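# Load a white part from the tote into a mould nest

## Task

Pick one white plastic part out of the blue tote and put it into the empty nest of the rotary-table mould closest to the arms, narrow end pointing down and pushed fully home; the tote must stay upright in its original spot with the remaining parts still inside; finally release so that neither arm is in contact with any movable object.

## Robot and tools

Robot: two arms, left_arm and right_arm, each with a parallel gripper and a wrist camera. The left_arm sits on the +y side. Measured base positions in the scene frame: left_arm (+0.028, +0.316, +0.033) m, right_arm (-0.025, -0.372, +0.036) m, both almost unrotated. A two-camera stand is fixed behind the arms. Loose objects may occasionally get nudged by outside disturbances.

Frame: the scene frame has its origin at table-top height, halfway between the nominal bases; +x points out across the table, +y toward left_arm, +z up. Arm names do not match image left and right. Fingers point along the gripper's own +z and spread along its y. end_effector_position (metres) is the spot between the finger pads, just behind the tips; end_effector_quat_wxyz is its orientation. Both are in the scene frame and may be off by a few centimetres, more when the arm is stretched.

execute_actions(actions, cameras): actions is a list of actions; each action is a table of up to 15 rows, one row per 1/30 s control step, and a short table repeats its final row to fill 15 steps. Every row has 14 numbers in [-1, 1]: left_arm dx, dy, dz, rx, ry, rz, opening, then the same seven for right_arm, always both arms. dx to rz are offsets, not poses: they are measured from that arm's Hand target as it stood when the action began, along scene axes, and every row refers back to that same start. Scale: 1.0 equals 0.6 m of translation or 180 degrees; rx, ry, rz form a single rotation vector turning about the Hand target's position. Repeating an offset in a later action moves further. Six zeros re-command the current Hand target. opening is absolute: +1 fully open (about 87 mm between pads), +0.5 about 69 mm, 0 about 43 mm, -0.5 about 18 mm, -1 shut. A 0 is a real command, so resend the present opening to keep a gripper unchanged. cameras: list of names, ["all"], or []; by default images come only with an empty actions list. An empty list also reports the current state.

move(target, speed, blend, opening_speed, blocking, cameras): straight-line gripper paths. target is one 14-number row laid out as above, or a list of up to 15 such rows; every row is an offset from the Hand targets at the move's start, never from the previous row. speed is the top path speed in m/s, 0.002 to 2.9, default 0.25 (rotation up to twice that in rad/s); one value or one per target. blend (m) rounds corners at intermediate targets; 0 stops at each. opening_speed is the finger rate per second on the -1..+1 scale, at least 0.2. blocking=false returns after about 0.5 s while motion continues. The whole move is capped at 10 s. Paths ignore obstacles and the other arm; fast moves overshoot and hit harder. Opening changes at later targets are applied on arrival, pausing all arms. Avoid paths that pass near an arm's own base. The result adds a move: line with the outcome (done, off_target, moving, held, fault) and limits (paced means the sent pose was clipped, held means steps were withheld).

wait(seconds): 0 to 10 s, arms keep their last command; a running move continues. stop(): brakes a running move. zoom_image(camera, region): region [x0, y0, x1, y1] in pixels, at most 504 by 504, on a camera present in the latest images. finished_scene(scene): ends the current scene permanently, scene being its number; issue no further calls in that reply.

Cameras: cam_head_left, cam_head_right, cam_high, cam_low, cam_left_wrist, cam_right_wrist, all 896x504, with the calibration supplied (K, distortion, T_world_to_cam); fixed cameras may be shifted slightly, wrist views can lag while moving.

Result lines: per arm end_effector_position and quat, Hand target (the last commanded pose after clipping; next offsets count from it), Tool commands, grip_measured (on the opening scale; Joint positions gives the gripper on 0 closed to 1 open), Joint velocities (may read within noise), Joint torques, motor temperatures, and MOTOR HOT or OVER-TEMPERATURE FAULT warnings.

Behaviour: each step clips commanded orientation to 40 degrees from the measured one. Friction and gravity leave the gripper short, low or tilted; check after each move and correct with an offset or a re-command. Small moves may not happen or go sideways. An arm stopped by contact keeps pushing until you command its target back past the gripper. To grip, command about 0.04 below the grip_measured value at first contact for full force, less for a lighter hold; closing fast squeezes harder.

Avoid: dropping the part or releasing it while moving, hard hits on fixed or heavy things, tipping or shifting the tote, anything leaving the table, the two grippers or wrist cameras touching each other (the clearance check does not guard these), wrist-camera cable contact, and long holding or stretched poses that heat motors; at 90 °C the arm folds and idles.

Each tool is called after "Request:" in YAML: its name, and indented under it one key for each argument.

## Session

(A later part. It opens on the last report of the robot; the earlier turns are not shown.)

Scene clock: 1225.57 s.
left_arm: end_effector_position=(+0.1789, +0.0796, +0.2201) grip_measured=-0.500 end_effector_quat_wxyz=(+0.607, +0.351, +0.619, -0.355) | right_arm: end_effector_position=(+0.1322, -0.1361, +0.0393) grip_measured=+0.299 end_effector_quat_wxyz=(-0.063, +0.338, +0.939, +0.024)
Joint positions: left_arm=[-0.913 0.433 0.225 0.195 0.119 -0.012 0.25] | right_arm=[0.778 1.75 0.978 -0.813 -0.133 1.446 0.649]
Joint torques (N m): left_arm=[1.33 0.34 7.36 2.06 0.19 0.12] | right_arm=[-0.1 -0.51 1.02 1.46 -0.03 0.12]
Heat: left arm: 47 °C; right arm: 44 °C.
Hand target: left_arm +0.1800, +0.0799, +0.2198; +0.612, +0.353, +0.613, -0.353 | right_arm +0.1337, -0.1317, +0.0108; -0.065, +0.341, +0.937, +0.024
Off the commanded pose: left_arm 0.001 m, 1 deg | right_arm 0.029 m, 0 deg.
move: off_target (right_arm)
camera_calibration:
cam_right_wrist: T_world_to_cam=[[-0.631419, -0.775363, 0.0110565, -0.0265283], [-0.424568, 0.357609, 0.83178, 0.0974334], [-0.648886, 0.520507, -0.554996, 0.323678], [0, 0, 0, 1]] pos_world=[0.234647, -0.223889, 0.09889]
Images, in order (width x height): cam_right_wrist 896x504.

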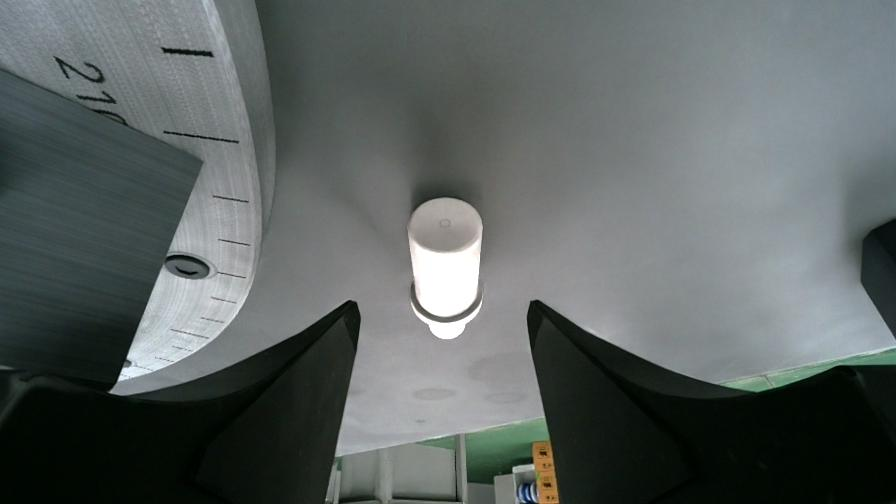

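Request:
move:
  target: [0, 0, 0, 0, 0, 0, -0.5, 0, 0, 0.055, 0, 0, 0, 0.3]
  speed: 0.1
  cameras: ["cam_right_wrist", "cam_left_wrist", "cam_low", "cam_high", "cam_head_left"]

Scene clock: 1231.77 s.
left_arm: end_effector_position=(+0.1789, +0.0796, +0.2201) grip_measured=-0.500 end_effector_quat_wxyz=(+0.607, +0.351, +0.619, -0.355) | right_arm: end_effector_position=(+0.1325, -0.1357, +0.0425) grip_measured=+0.300 end_effector_quat_wxyz=(-0.062, +0.338, +0.939, +0.024)
Joint positions: left_arm=[-0.913 0.433 0.225 0.195 0.119 -0.012 0.25] | right_arm=[0.778 1.744 0.985 -0.825 -0.133 1.446 0.65]
Joint torques (N m): left_arm=[1.36 0.35 7.36 2.05 0.2 0.11] | right_arm=[-0.03 -4.71 6.64 0.21 -0.02 0.12]
Heat: left arm: 47 °C; right arm: 44 °C.
Hand target: left_arm +0.1800, +0.0799, +0.2198; +0.612, +0.353, +0.613, -0.353 | right_arm +0.1338, -0.1316, +0.0439; -0.065, +0.341, +0.937, +0.024
Off the commanded pose: left_arm 0.001 m, 1 deg | right_arm 0.004 m, 1 deg.
move: done
camera_calibration:
cam_left_wrist: T_world_to_cam=[[-0.868288, -0.495666, 0.0197733, 0.187163], [-0.396977, 0.670401, -0.626874, 0.177402], [0.297464, -0.552157, -0.778869, 0.300727], [0, 0, 0, 1]] pos_world=[0.143481, 0.139889, 0.341735]
cam_right_wrist: T_world_to_cam=[[-0.63146, -0.775354, 0.00919954, -0.0260804], [-0.425703, 0.356566, 0.831648, 0.0948343], [-0.648102, 0.521236, -0.555228, 0.32548], [0, 0, 0, 1]] pos_world=[0.234847, -0.223688, 0.102087]
Images, in order (width x height): cam_head_left 896x504, cam_high 896x504, cam_low 896x504, cam_left_wrist 896x504, cam_right_wrist 896x504.

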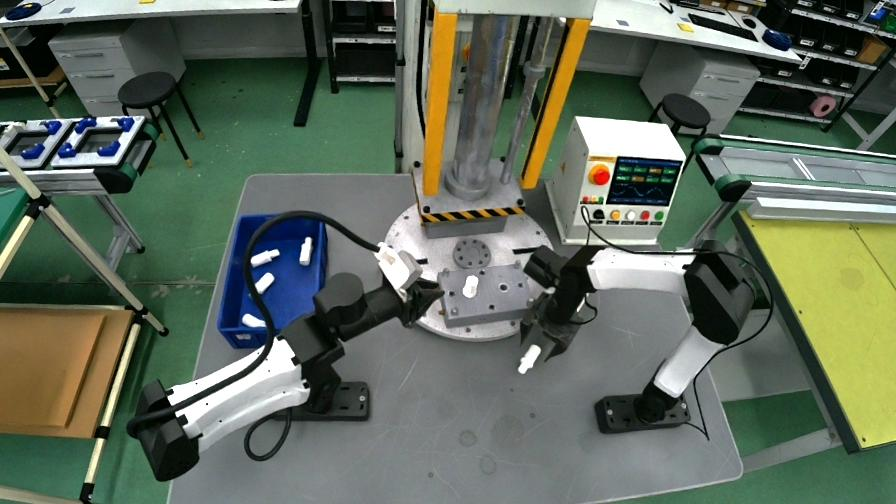

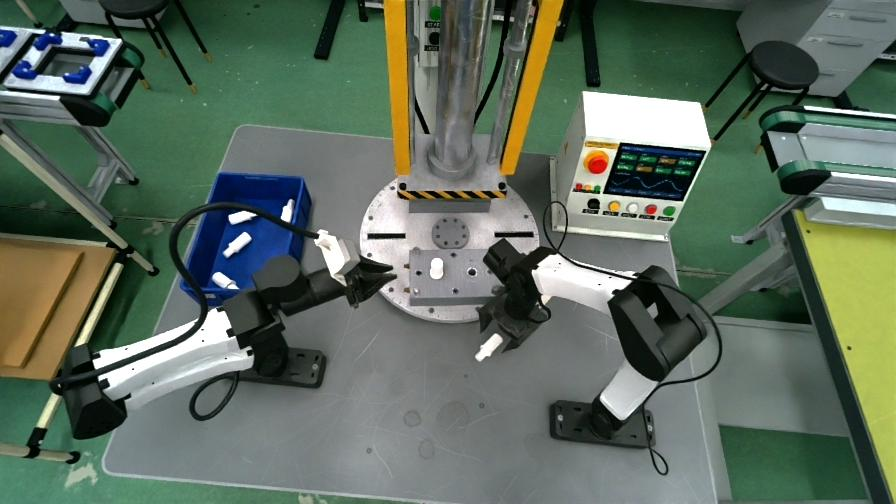

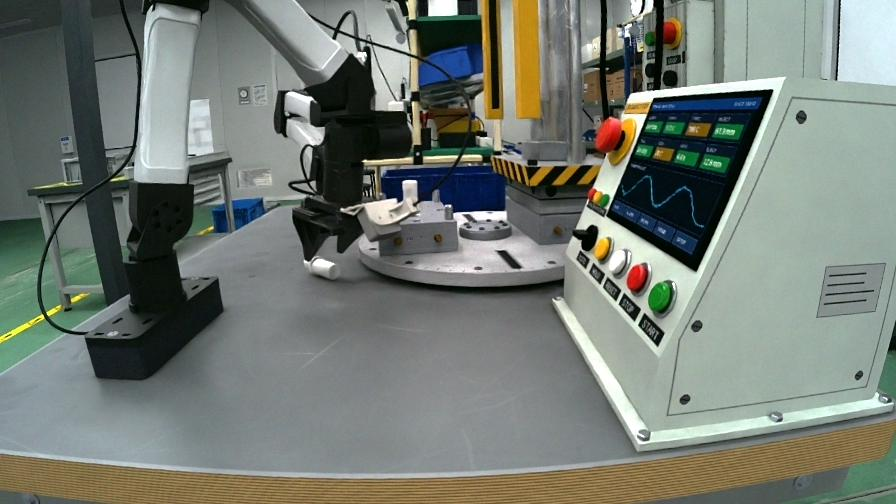

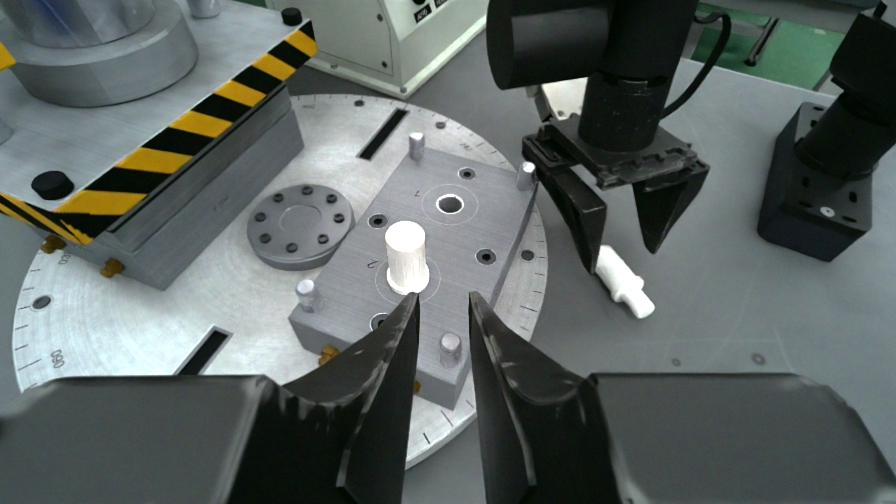

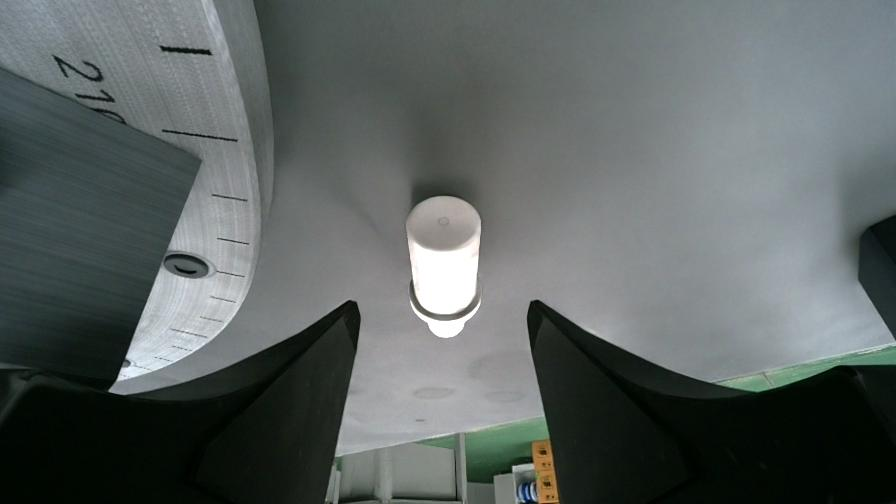

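Request:
move:
  target:
    - [0, 0, 0, 0, 0, 0, -0.5, 0, 0, 0.15, 0, 0, 0, 0.3]
    - [0, 0, 0, 0, 0, 0, 0.2, 0.177, -0.381, 0.26, 0, 0, 0, 0.3]
    - [-0.098, -0.3715, -0.03, 0.2779, 0.2335, 0.0989, 0.2, 0.177, -0.381, 0.26, 0, 0, 0, 0.3]
    - [-0.098, -0.3715, -0.267, 0.2779, 0.2335, 0.0989, 0.2, 0.177, -0.381, 0.26, 0, 0, 0, 0.3]
  speed: 0.25
  blend: 0.02
  cameras: ["cam_left_wrist", "cam_high"]

Scene clock: 1291.57 s.
left_arm: end_effector_position=(+0.1243, -0.1412, +0.0692) grip_measured=+0.200 end_effector_quat_wxyz=(+0.207, +0.334, +0.916, -0.075) | right_arm: end_effector_position=(+0.2388, -0.3584, +0.1971) grip_measured=+0.300 end_effector_quat_wxyz=(-0.058, +0.348, +0.935, +0.032)
Joint positions: left_arm=[-1.403 2.159 1.717 -0.785 -0.287 -0.666 0.6] | right_arm=[-0.077 1.754 1.633 -1.546 -0.091 0.609 0.65]
Joint torques (N m): left_arm=[0.29 -9.06 6.97 1.07 -0.07 -0.08] | right_arm=[-0.17 -5.11 7.77 -0.02 0.14 -0.1]
Heat: left arm: 47 °C; right arm: 45 °C.
Hand target: left_arm +0.1212, -0.1431, +0.0598; +0.203, +0.334, +0.918, -0.074 | right_arm +0.2400, -0.3603, +0.1999; -0.065, +0.342, +0.937, +0.024
Off the commanded pose: left_arm 0.010 m, 0 deg | right_arm 0.004 m, 1 deg.
joint sent to its limit (right arm) — joint 4 (wrist pitch), lower limit. The joint targets still meet the commanded pose.
move: done; blend cut to 0 m at target 2
camera_calibration:
cam_left_wrist: T_world_to_cam=[[-0.641797, -0.766828, 0.00847061, -0.0324232], [-0.692642, 0.584377, 0.422789, 0.161162], [-0.329156, 0.265478, -0.906189, 0.279627], [0, 0, 0, 1]] pos_world=[0.18286, -0.193277, 0.185532]
Images, in order (width x height): cam_high 896x504, cam_left_wrist 896x504.

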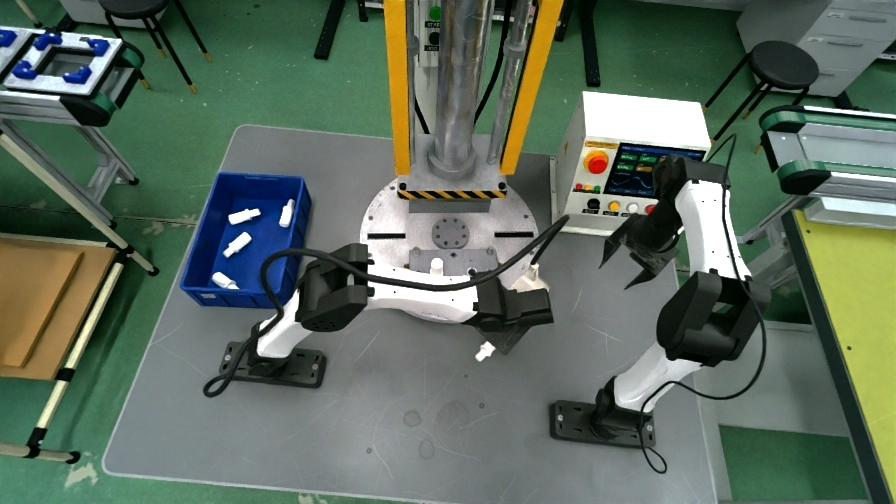

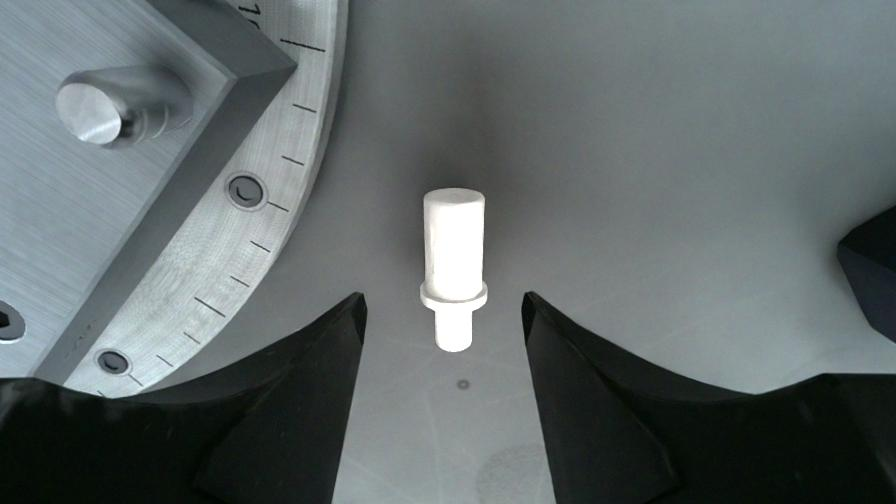

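Request:
move:
  target:
    - [0, -0.0053, -0.086, 0, 0, 0, 0.2, 0, 0, 0, 0, 0, 0, 0.3]
    - [0, -0.0053, -0.086, 0, 0, 0, -0.42, 0, 0, 0, 0, 0, 0, 0.3]
  speed: 0.12
  opening_speed: 0.6
  cameras: ["cam_left_wrist"]

Scene clock: 1305.87 s.
left_arm: end_effector_position=(+0.1249, -0.1453, +0.0183) grip_measured=-0.346 end_effector_quat_wxyz=(+0.207, +0.334, +0.916, -0.075) | right_arm: end_effector_position=(+0.2388, -0.3584, +0.1971) grip_measured=+0.300 end_effector_quat_wxyz=(-0.058, +0.348, +0.935, +0.032)
Joint positions: left_arm=[-1.403 2.232 1.626 -0.621 -0.286 -0.666 0.327] | right_arm=[-0.077 1.754 1.633 -1.546 -0.091 0.609 0.65]
Joint torques (N m): left_arm=[0.23 -9.16 6.75 1.09 -0.08 -0.09] | right_arm=[-0.27 -5.19 7.61 -0.03 0.17 -0.09]
Heat: left arm: 47 °C; right arm: 46 °C.
Hand target: left_arm +0.1213, -0.1462, +0.0081; +0.203, +0.334, +0.918, -0.074 | right_arm +0.2400, -0.3603, +0.1999; -0.065, +0.342, +0.937, +0.024
Off the commanded pose: left_arm 0.011 m, 0 deg | right_arm 0.004 m, 1 deg.
joint sent to its limit (right arm) — joint 4 (wrist pitch), lower limit. The joint targets still meet the commanded pose.
move: off_target (left_arm); target 2's new opening was sent with left_arm's hand 0.011 m and 0 deg from that target
camera_calibration:
cam_left_wrist: T_world_to_cam=[[-0.641848, -0.76678, 0.00898447, -0.0347275], [-0.692492, 0.584617, 0.422703, 0.185467], [-0.329373, 0.26509, -0.906224, 0.234729], [0, 0, 0, 1]] pos_world=[0.183458, -0.19728, 0.134632]
Images, in order (width x height): cam_left_wrist 896x504.

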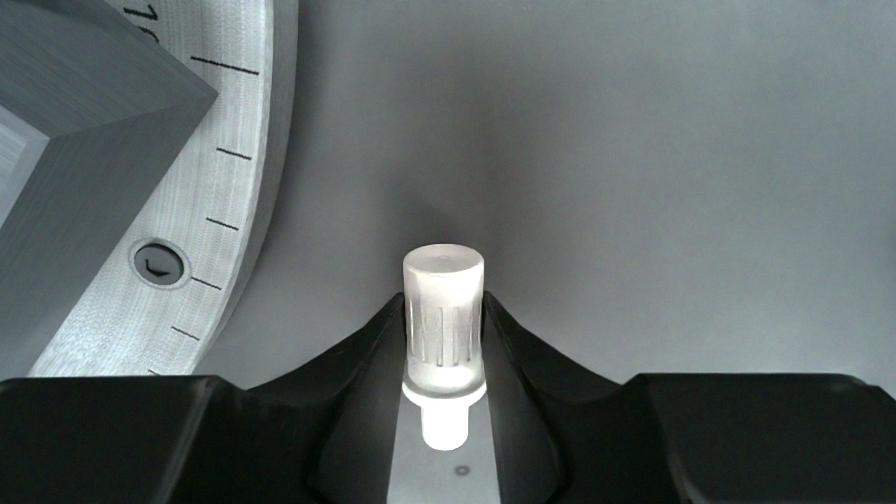

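Request:
move:
  target:
    - [0, 0, 0.1, 0, 0, 0, -0.42, 0, 0, 0, 0, 0, 0, 0.3]
    - [-0.1, -0.05, 0.1, 0, 0, 0, -0.42, 0, 0, 0, 0, 0, 0, 0.3]
    - [-0.1, -0.05, 0.0, 0, 0, 0, -0.42, 0, 0, 0, 0, 0, 0, 0.3]
  speed: 0.12
  blend: 0.02
  cameras: ["cam_left_wrist", "cam_right_wrist"]

Scene clock: 1315.83 s.
left_arm: end_effector_position=(+0.0605, -0.1763, +0.0197) grip_measured=-0.346 end_effector_quat_wxyz=(+0.198, +0.338, +0.917, -0.081) | right_arm: end_effector_position=(+0.2388, -0.3584, +0.1971) grip_measured=+0.300 end_effector_quat_wxyz=(-0.058, +0.348, +0.935, +0.032)
Joint positions: left_arm=[-1.542 2.335 1.816 -0.745 -0.308 -0.801 0.327] | right_arm=[-0.077 1.754 1.633 -1.546 -0.091 0.609 0.65]
Joint torques (N m): left_arm=[0.36 -9.69 6.75 1.02 -0.31 -0.09] | right_arm=[-0.18 -5.27 7.68 -0.02 0.13 -0.1]
Heat: left arm: 46 °C; right arm: 47 °C.
Hand target: left_arm +0.0613, -0.1762, +0.0081; +0.203, +0.334, +0.918, -0.074 | right_arm +0.2400, -0.3603, +0.1999; -0.065, +0.342, +0.937, +0.024
Off the commanded pose: left_arm 0.012 m, 1 deg | right_arm 0.004 m, 1 deg.
joint sent to its limit (right arm) — joint 4 (wrist pitch), lower limit. The joint targets still meet the commanded pose.
move: off_target (left_arm)
camera_calibration:
cam_left_wrist: T_world_to_cam=[[-0.648811, -0.760546, 0.0247611, -0.0987103], [-0.678126, 0.59265, 0.434638, 0.158664], [-0.345237, 0.265207, -0.900265, 0.223904], [0, 0, 0, 1]] pos_world=[0.12085, -0.228487, 0.135055]
cam_right_wrist: T_world_to_cam=[[-0.648779, -0.760951, -0.00634863, -0.120564], [-0.427294, 0.357377, 0.830483, 0.0917639], [-0.629688, 0.541512, -0.557008, 0.599517], [0, 0, 0, 1]] pos_world=[0.338499, -0.449183, 0.256962]
Images, in order (width x height): cam_left_wrist 896x504, cam_right_wrist 896x504.

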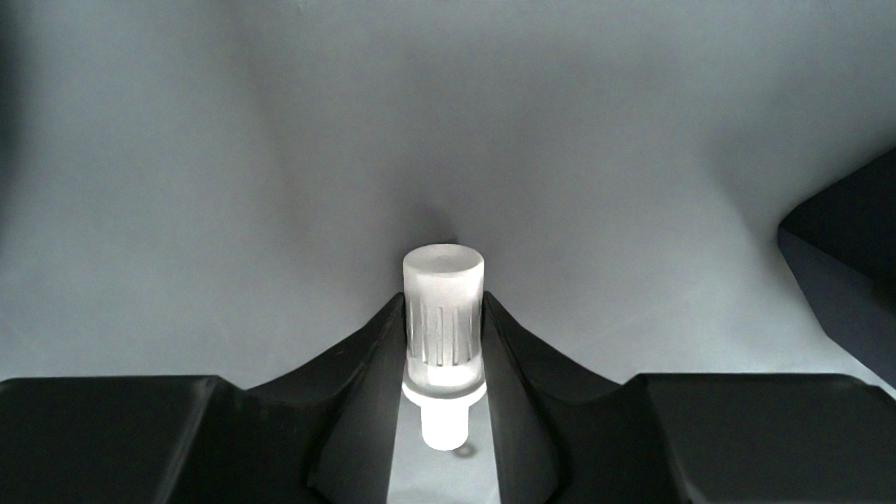

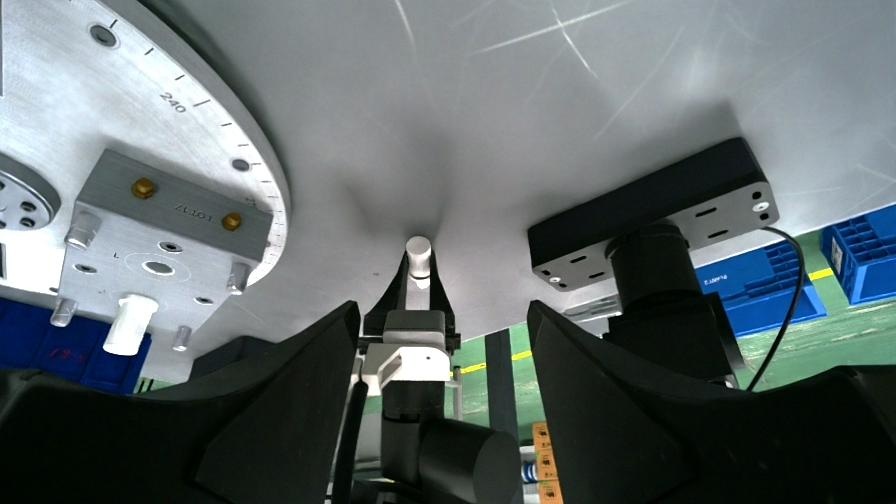

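Request:
move:
  target: [0, 0.002, -0.01, 0, 0, 0, -0.42, 0, 0, 0, 0, 0, 0, 0.3]
  speed: 0.06
  cameras: ["cam_left_wrist"]

Scene clock: 1320.30 s.
left_arm: end_effector_position=(+0.0610, -0.1788, +0.0182) grip_measured=-0.346 end_effector_quat_wxyz=(+0.201, +0.336, +0.916, -0.086) | right_arm: end_effector_position=(+0.2388, -0.3584, +0.1971) grip_measured=+0.300 end_effector_quat_wxyz=(-0.058, +0.348, +0.935, +0.032)
Joint positions: left_arm=[-1.542 2.335 1.806 -0.723 -0.311 -0.801 0.327] | right_arm=[-0.077 1.754 1.633 -1.546 -0.091 0.609 0.65]
Joint torques (N m): left_arm=[0.38 -9.52 5.71 1.03 -0.28 -0.09] | right_arm=[-0.14 -5.11 7.65 0 0.15 -0.09]
Heat: left arm: 46 °C; right arm: 47 °C.
Hand target: left_arm +0.0613, -0.1750, +0.0021; +0.203, +0.334, +0.918, -0.074 | right_arm +0.2400, -0.3603, +0.1999; -0.065, +0.342, +0.937, +0.024
Off the commanded pose: left_arm 0.017 m, 1 deg | right_arm 0.004 m, 1 deg.
joint sent to its limit (right arm) — joint 4 (wrist pitch), lower limit. The joint targets still meet the commanded pose.
move: off_target (left_arm)
camera_calibration:
cam_left_wrist: T_world_to_cam=[[-0.647974, -0.760948, 0.0329782, -0.100528], [-0.680004, 0.597466, 0.425005, 0.162392], [-0.34311, 0.252967, -0.90459, 0.221144], [0, 0, 0, 1]] pos_world=[0.121164, -0.229463, 0.134343]
Images, in order (width x height): cam_left_wrist 896x504.

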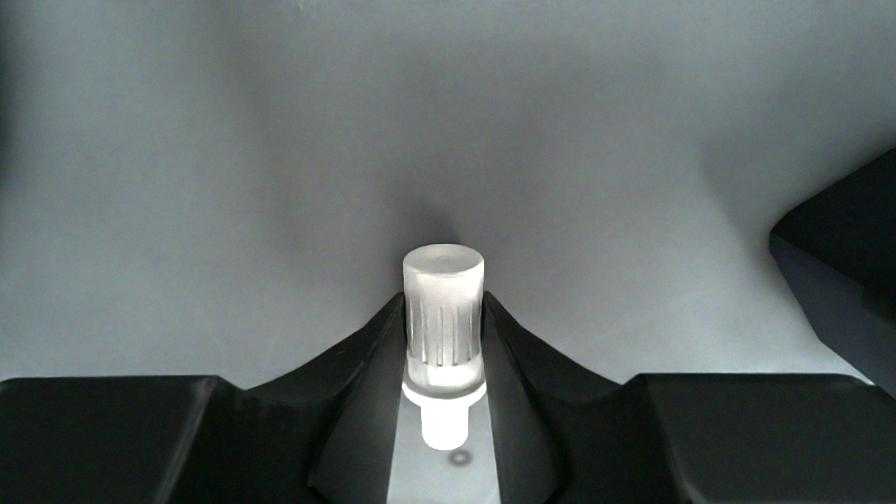

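Request:
execute_actions:
  actions: []

Scene clock: 1351.80 s.
left_arm: end_effector_position=(+0.0610, -0.1788, +0.0182) grip_measured=-0.346 end_effector_quat_wxyz=(+0.201, +0.336, +0.916, -0.086) | right_arm: end_effector_position=(+0.2388, -0.3584, +0.1971) grip_measured=+0.300 end_effector_quat_wxyz=(-0.058, +0.348, +0.935, +0.032)
Joint positions: left_arm=[-1.542 2.335 1.806 -0.723 -0.311 -0.801 0.327] | right_arm=[-0.077 1.754 1.633 -1.546 -0.091 0.609 0.65]
Joint velocities: within noise
Joint torques (N m): left_arm=[0.38 -9.52 5.76 1.03 -0.29 -0.09] | right_arm=[-0.17 -5.18 7.56 -0.03 0.13 -0.1]
Motor temperatures (°C): left_arm=[29 44 45 35 27 29 29] | right_arm=[29 45 48 29 27 28 31]
Heat: left arm: 45 °C; right arm: 48 °C.
Hand target: left_arm +0.0613, -0.1750, +0.0021; +0.203, +0.334, +0.918, -0.074 | right_arm +0.2400, -0.3603, +0.1999; -0.065, +0.342, +0.937, +0.024
Tool commands: left_gripper/opening=-0.42 right_gripper/opening=+0.3
Off the commanded pose: left_arm 0.017 m, 1 deg | right_arm 0.004 m, 1 deg.
camera_calibration:
cam_left_wrist: T_world_to_cam=[[-0.647974, -0.760948, 0.0329782, -0.100528], [-0.680004, 0.597466, 0.425005, 0.162392], [-0.34311, 0.252967, -0.90459, 0.221144], [0, 0, 0, 1]] pos_world=[0.121164, -0.229463, 0.134343]
cam_right_wrist: T_world_to_cam=[[-0.648779, -0.760951, -0.00634863, -0.120564], [-0.427294, 0.357377, 0.830483, 0.0917639], [-0.629688, 0.541512, -0.557008, 0.599517], [0, 0, 0, 1]] pos_world=[0.338499, -0.449183, 0.256962]

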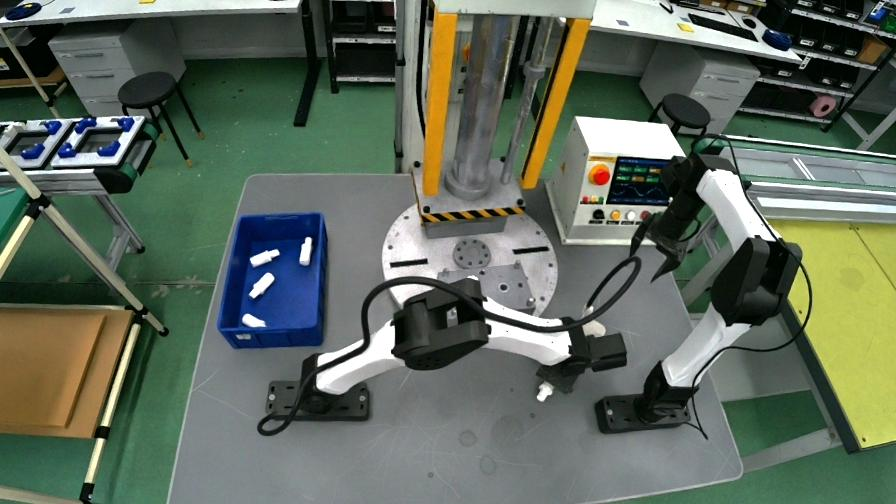

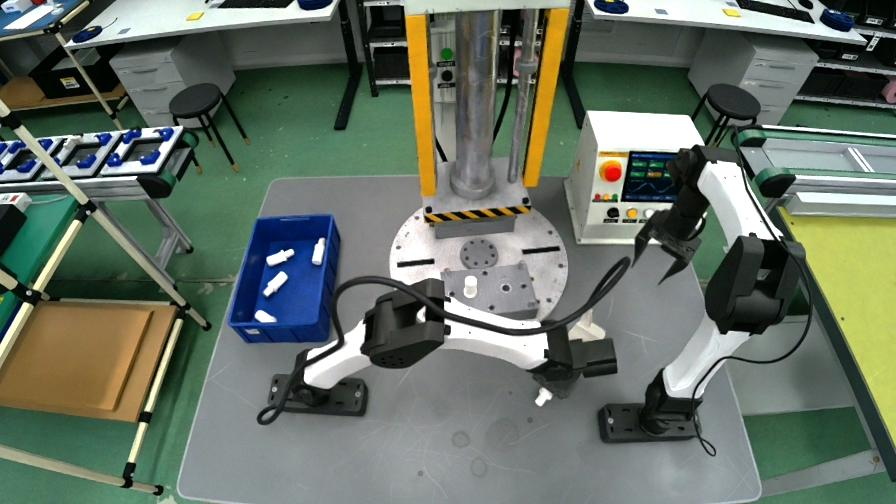

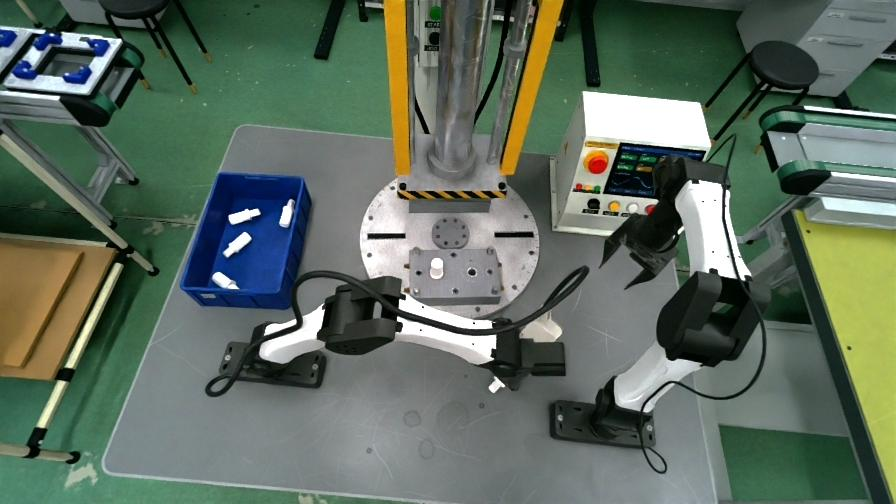

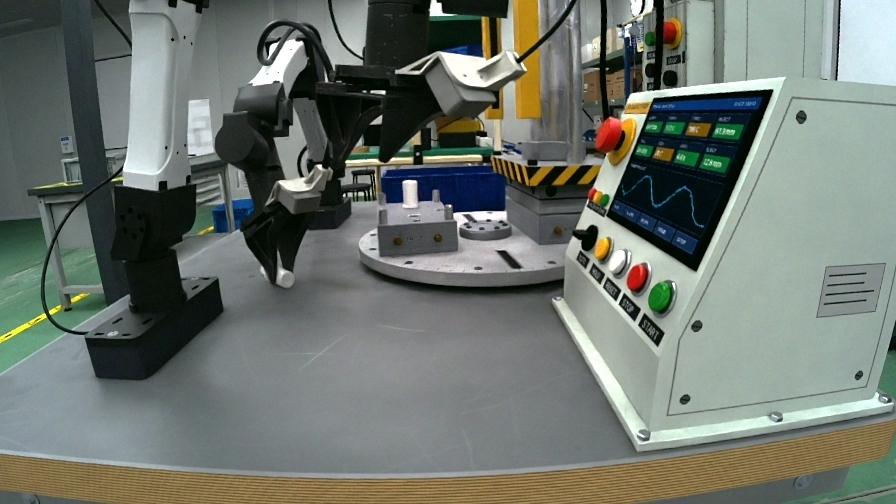

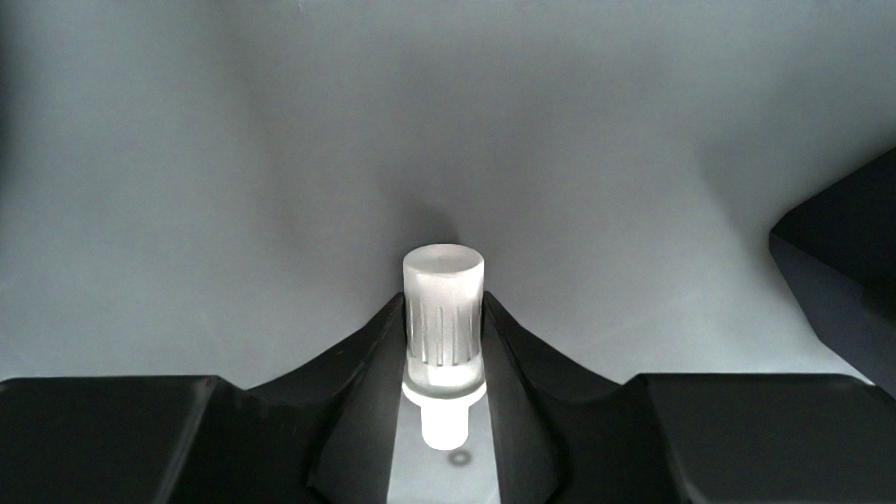

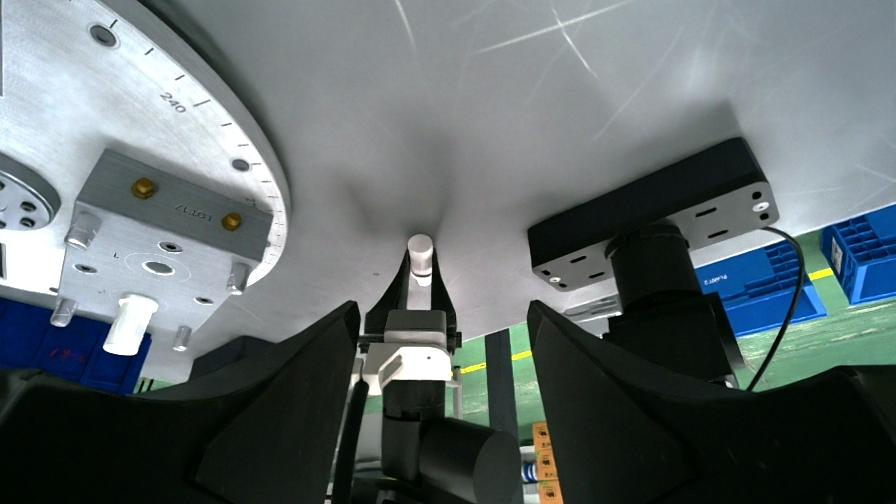

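Request:
move:
  target:
    - [0, -0.004, 0.018, 0, 0, 0, -0.42, 0,0,0,0,0,0,0.3]
    - [0, -0.004, 0.018, 0, 0, 0, 0.2, 0,0,0,0,0,0,0.3]
  speed: 0.05
  opening_speed: 0.5
  cameras: ["cam_left_wrist","cam_right_wrist"]

Scene clock: 1361.03 s.
left_arm: end_effector_position=(+0.0609, -0.1753, +0.0175) grip_measured=+0.200 end_effector_quat_wxyz=(+0.199, +0.337, +0.917, -0.080) | right_arm: end_effector_position=(+0.2388, -0.3584, +0.1971) grip_measured=+0.300 end_effector_quat_wxyz=(-0.058, +0.348, +0.935, +0.032)
Joint positions: left_arm=[-1.542 2.335 1.806 -0.737 -0.311 -0.801 0.6] | right_arm=[-0.077 1.754 1.633 -1.546 -0.091 0.609 0.65]
Joint torques (N m): left_arm=[0.38 -9.78 9.35 0.75 -0.29 -0.09] | right_arm=[-0.18 -5.22 7.64 -0.01 0.13 -0.12]
Heat: left arm: 45 °C; right arm: 48 °C.
Hand target: left_arm +0.0613, -0.1774, +0.0129; +0.203, +0.334, +0.918, -0.074 | right_arm +0.2400, -0.3603, +0.1999; -0.065, +0.342, +0.937, +0.024
Off the commanded pose: left_arm 0.005 m, 1 deg | right_arm 0.004 m, 1 deg.
joint sent to its limit (right arm) — joint 4 (wrist pitch), lower limit. The joint targets still meet the commanded pose.
move: done
camera_calibration:
cam_left_wrist: T_world_to_cam=[[-0.647739, -0.761538, 0.0222155, -0.0977728], [-0.680021, 0.591059, 0.433845, 0.159098], [-0.34352, 0.265911, -0.900714, 0.22183], [0, 0, 0, 1]] pos_world=[0.121062, -0.227481, 0.132953]
cam_right_wrist: T_world_to_cam=[[-0.648779, -0.760951, -0.00634863, -0.120564], [-0.427294, 0.357377, 0.830483, 0.0917639], [-0.629688, 0.541512, -0.557008, 0.599517], [0, 0, 0, 1]] pos_world=[0.338499, -0.449183, 0.256962]
Images, in order (width x height): cam_left_wrist 896x504, cam_right_wrist 896x504.

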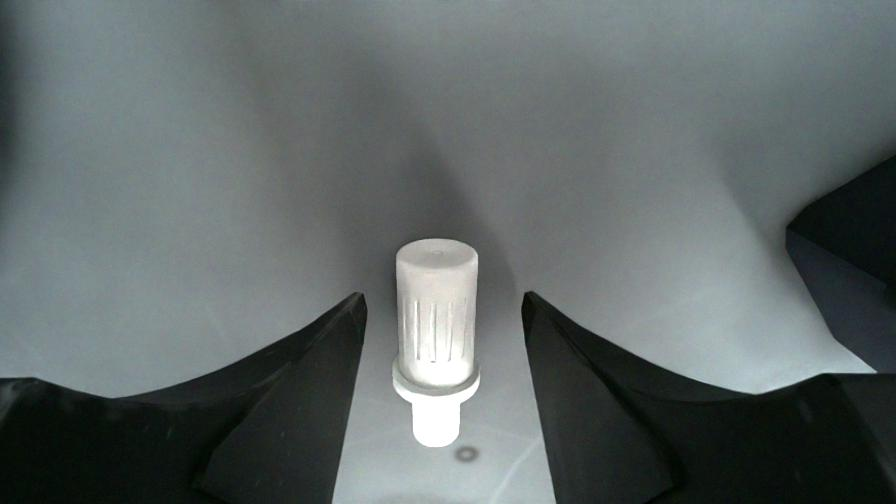

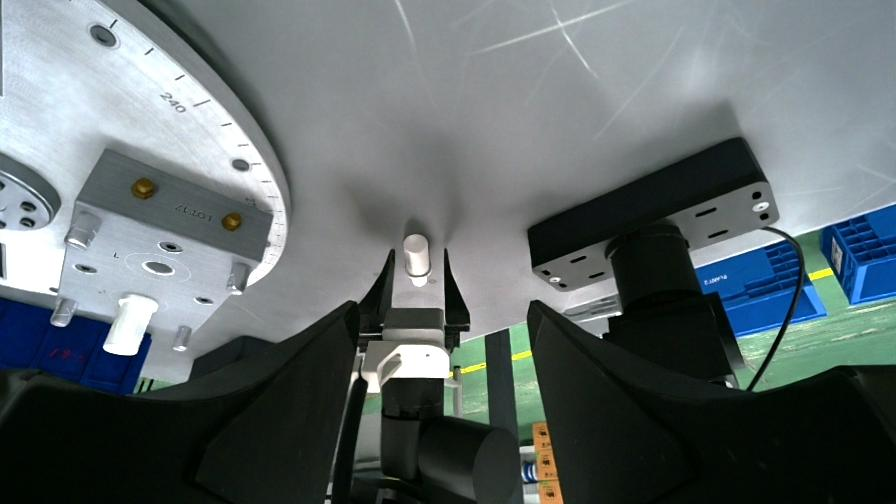

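Request:
move:
  target:
    - [0, 0, 0.15, 0, 0, 0, 0.2, 0,0,0,0,0,0,0.3]
    - [0, 0, 0.3167, 0, 0, 0, 0.2, 0,0,0,0,0,0,0.3]
  speed: 0.15
  cameras: ["cam_left_wrist","cam_right_wrist"]

Request:
move:
  target: [0.1978, 0.4290, 0.0285, -0.2779, -0.2335, -0.0989, -0.5, 0,0,0,0,0,0,0.3]
  speed: 0.25
  cameras: ["cam_left_wrist","cam_right_wrist"]

Scene clock: 1371.23 s.
left_arm: end_effector_position=(+0.0613, -0.1758, +0.2077) grip_measured=+0.200 end_effector_quat_wxyz=(+0.207, +0.333, +0.915, -0.099) | right_arm: end_effector_position=(+0.2388, -0.3584, +0.1971) grip_measured=+0.300 end_effector_quat_wxyz=(-0.058, +0.348, +0.935, +0.032)
Joint positions: left_arm=[-1.542 2.459 2.809 -1.573 -0.313 -0.801 0.6] | right_arm=[-0.077 1.754 1.633 -1.546 -0.091 0.609 0.65]
Joint torques (N m): left_arm=[0.35 -9.65 8.73 0.76 -0.26 -0.01] | right_arm=[-0.14 -5.2 7.75 -0.02 0.16 -0.12]
Heat: left arm: 46 °C; right arm: 48 °C.
Hand target: left_arm +0.0613, -0.1774, +0.2028; +0.203, +0.334, +0.918, -0.074 | right_arm +0.2400, -0.3603, +0.1999; -0.065, +0.342, +0.937, +0.024
Off the commanded pose: left_arm 0.005 m, 3 deg | right_arm 0.004 m, 1 deg.
joint sent to its limit (left arm) — joint 4 (wrist pitch), lower limit. The joint targets still meet the commanded pose.
joint sent to its limit (right arm) — joint 4 (wrist pitch), lower limit. The joint targets still meet the commanded pose.
move: off_target (left_arm)
camera_calibration:
cam_left_wrist: T_world_to_cam=[[-0.647275, -0.76042, 0.0528789, -0.108365], [-0.681682, 0.608502, 0.406244, 0.0861143], [-0.341093, 0.226905, -0.912233, 0.388801], [0, 0, 0, 1]] pos_world=[0.121178, -0.223024, 0.325424]
cam_right_wrist: T_world_to_cam=[[-0.648779, -0.760951, -0.00634863, -0.120564], [-0.427294, 0.357377, 0.830483, 0.0917639], [-0.629688, 0.541512, -0.557008, 0.599517], [0, 0, 0, 1]] pos_world=[0.338499, -0.449183, 0.256962]
Images, in order (width x height): cam_left_wrist 896x504, cam_right_wrist 896x504.

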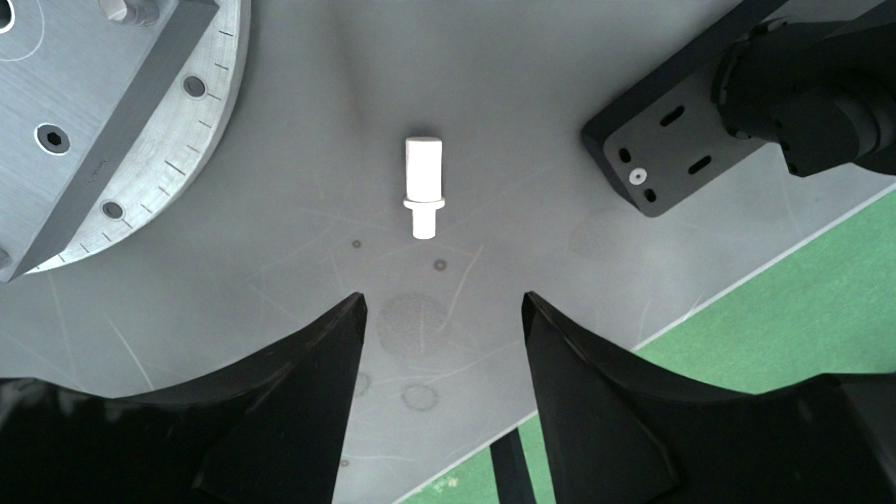

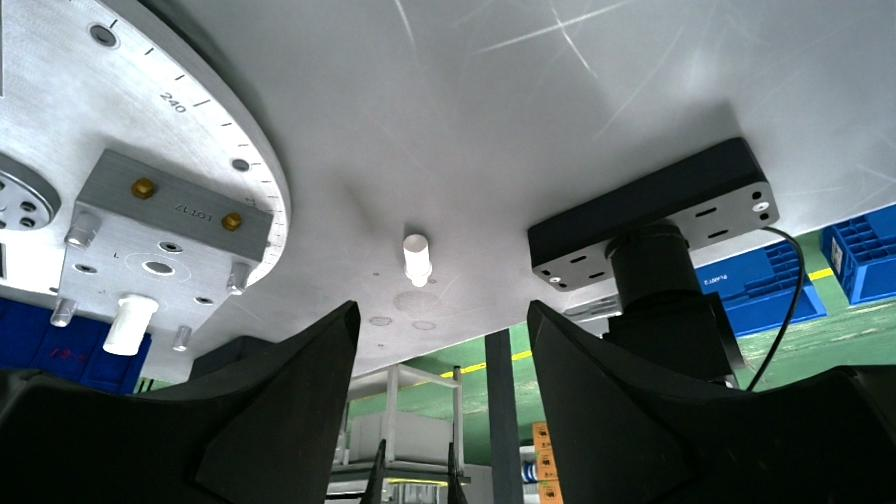

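Scene clock: 1374.57 s.
left_arm: end_effector_position=(+0.1788, +0.0799, +0.2209) grip_measured=-0.500 end_effector_quat_wxyz=(+0.608, +0.350, +0.618, -0.355) | right_arm: end_effector_position=(+0.2388, -0.3584, +0.1971) grip_measured=+0.300 end_effector_quat_wxyz=(-0.058, +0.348, +0.935, +0.032)
Joint positions: left_arm=[-0.914 0.429 0.224 0.195 0.118 -0.012 0.25] | right_arm=[-0.077 1.754 1.633 -1.546 -0.091 0.609 0.65]
Joint torques (N m): left_arm=[1.33 0.57 7.38 2.06 0.18 0.11] | right_arm=[-0.08 -5.22 7.64 -0.03 0.14 -0.14]
Heat: left arm: 46 °C; right arm: 48 °C.
Hand target: left_arm +0.1800, +0.0799, +0.2199; +0.613, +0.353, +0.612, -0.353 | right_arm +0.2400, -0.3603, +0.1999; -0.065, +0.342, +0.937, +0.024
Off the commanded pose: left_arm 0.002 m, 1 deg | right_arm 0.004 m, 1 deg.
joint sent to its limit (right arm) — joint 4 (wrist pitch), lower limit. The joint targets still meet the commanded pose.
move: done
camera_calibration:
cam_left_wrist: T_world_to_cam=[[-0.867926, -0.496301, 0.0197443, 0.187068], [-0.396427, 0.668221, -0.629544, 0.178276], [0.29925, -0.554225, -0.776714, 0.300897], [0, 0, 0, 1]] pos_world=[0.142991, 0.140479, 0.34225]
cam_right_wrist: T_world_to_cam=[[-0.648779, -0.760951, -0.00634863, -0.120564], [-0.427294, 0.357377, 0.830483, 0.0917639], [-0.629688, 0.541512, -0.557008, 0.599517], [0, 0, 0, 1]] pos_world=[0.338499, -0.449183, 0.256962]
Images, in order (width x height): cam_left_wrist 896x504, cam_right_wrist 896x504.

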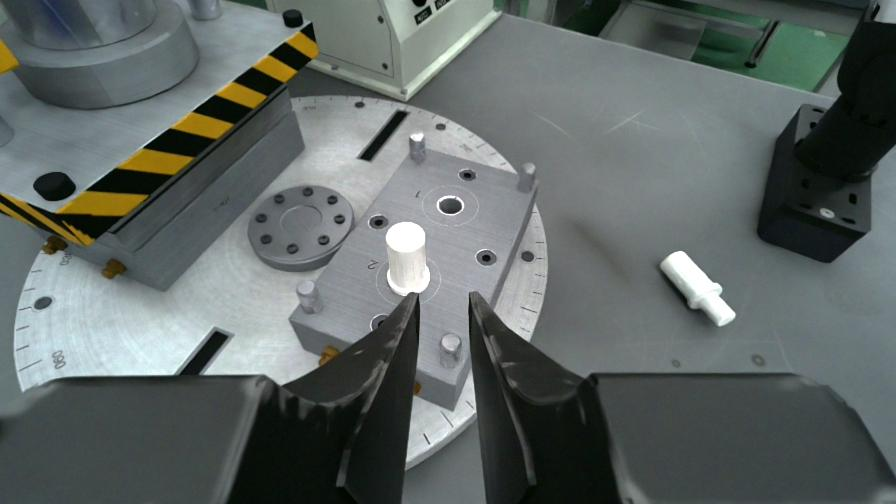

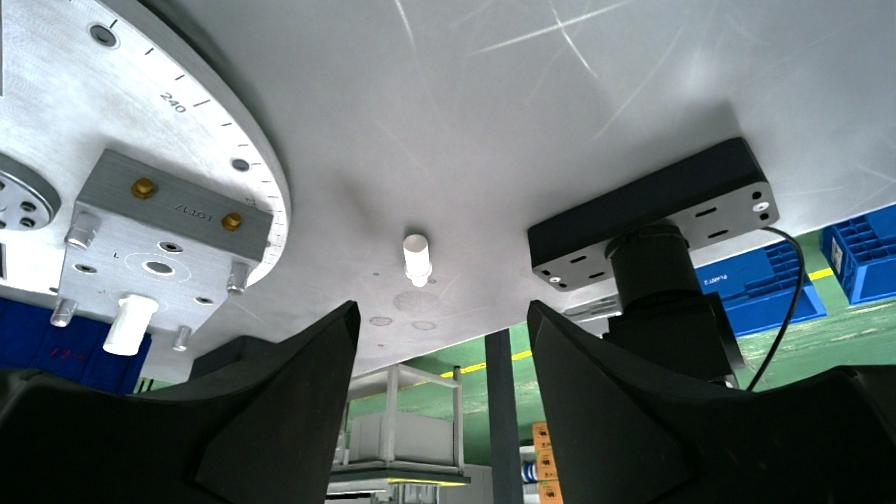

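Request:
move:
  target: [0,0,0,0,0,0,-0.5, -0.27, 0.3038, -0.1165, 0,0,0,0.3]
  speed: 0.2
  cameras: ["cam_left_wrist","cam_right_wrist"]

Scene clock: 1408.73 s.
left_arm: end_effector_position=(+0.1788, +0.0799, +0.2209) grip_measured=-0.500 end_effector_quat_wxyz=(+0.608, +0.350, +0.618, -0.355) | right_arm: end_effector_position=(+0.0757, -0.1808, +0.1283) grip_measured=+0.300 end_effector_quat_wxyz=(-0.075, +0.339, +0.938, +0.010)
Joint positions: left_arm=[-0.913 0.429 0.224 0.195 0.119 -0.012 0.25] | right_arm=[0.799 1.388 0.989 -1.218 -0.144 1.466 0.65]
Joint torques (N m): left_arm=[1.33 0.57 7.38 2.05 0.2 0.12] | right_arm=[0.18 -5.23 4.86 0.42 0.08 0.15]
Motor temperatures (°C): left_arm=[29 39 47 40 27 29 28] | right_arm=[29 45 48 29 27 28 31]
Heat: left arm: 47 °C; right arm: 48 °C.
Hand target: left_arm +0.1800, +0.0800, +0.2199; +0.613, +0.353, +0.613, -0.353 | right_arm +0.0779, -0.1779, +0.1300; -0.065, +0.341, +0.937, +0.024
Off the commanded pose: left_arm 0.002 m, 1 deg | right_arm 0.004 m, 2 deg.
move: done
camera_calibration:
cam_left_wrist: T_world_to_cam=[[-0.868135, -0.495937, 0.0196938, 0.187062], [-0.396121, 0.668409, -0.629538, 0.178203], [0.299048, -0.554325, -0.77672, 0.300943], [0, 0, 0, 1]] pos_world=[0.142989, 0.140478, 0.34225]
cam_right_wrist: T_world_to_cam=[[-0.630888, -0.774605, 0.0443699, -0.102024], [-0.397326, 0.371669, 0.839044, 0.0150231], [-0.666418, 0.511713, -0.542252, 0.357782], [0, 0, 0, 1]] pos_world=[0.180036, -0.267693, 0.18593]
Images, in order (width x height): cam_left_wrist 896x504, cam_right_wrist 896x504.

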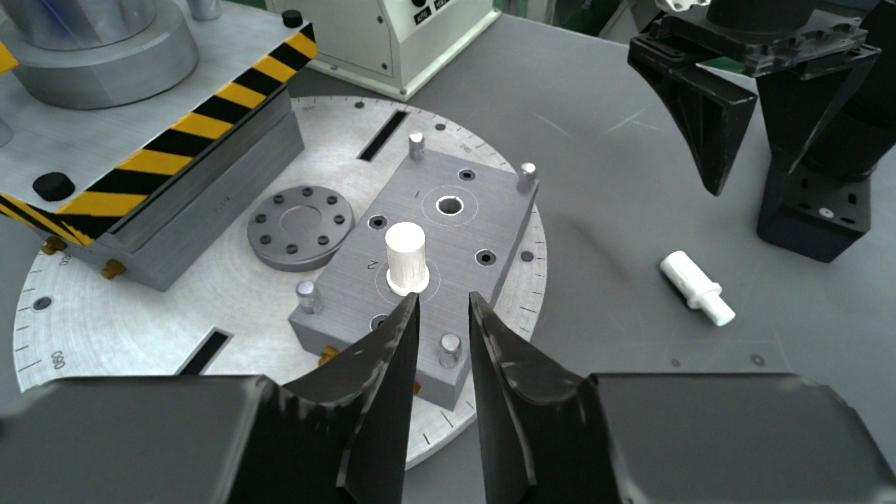

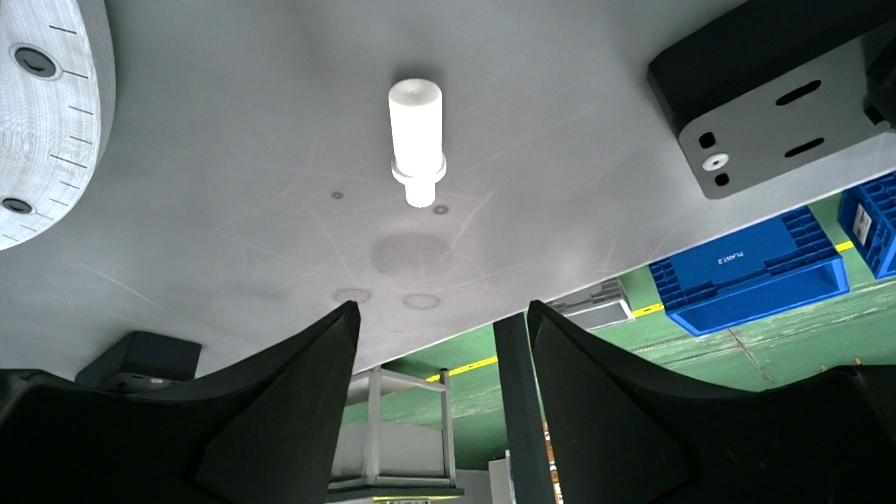

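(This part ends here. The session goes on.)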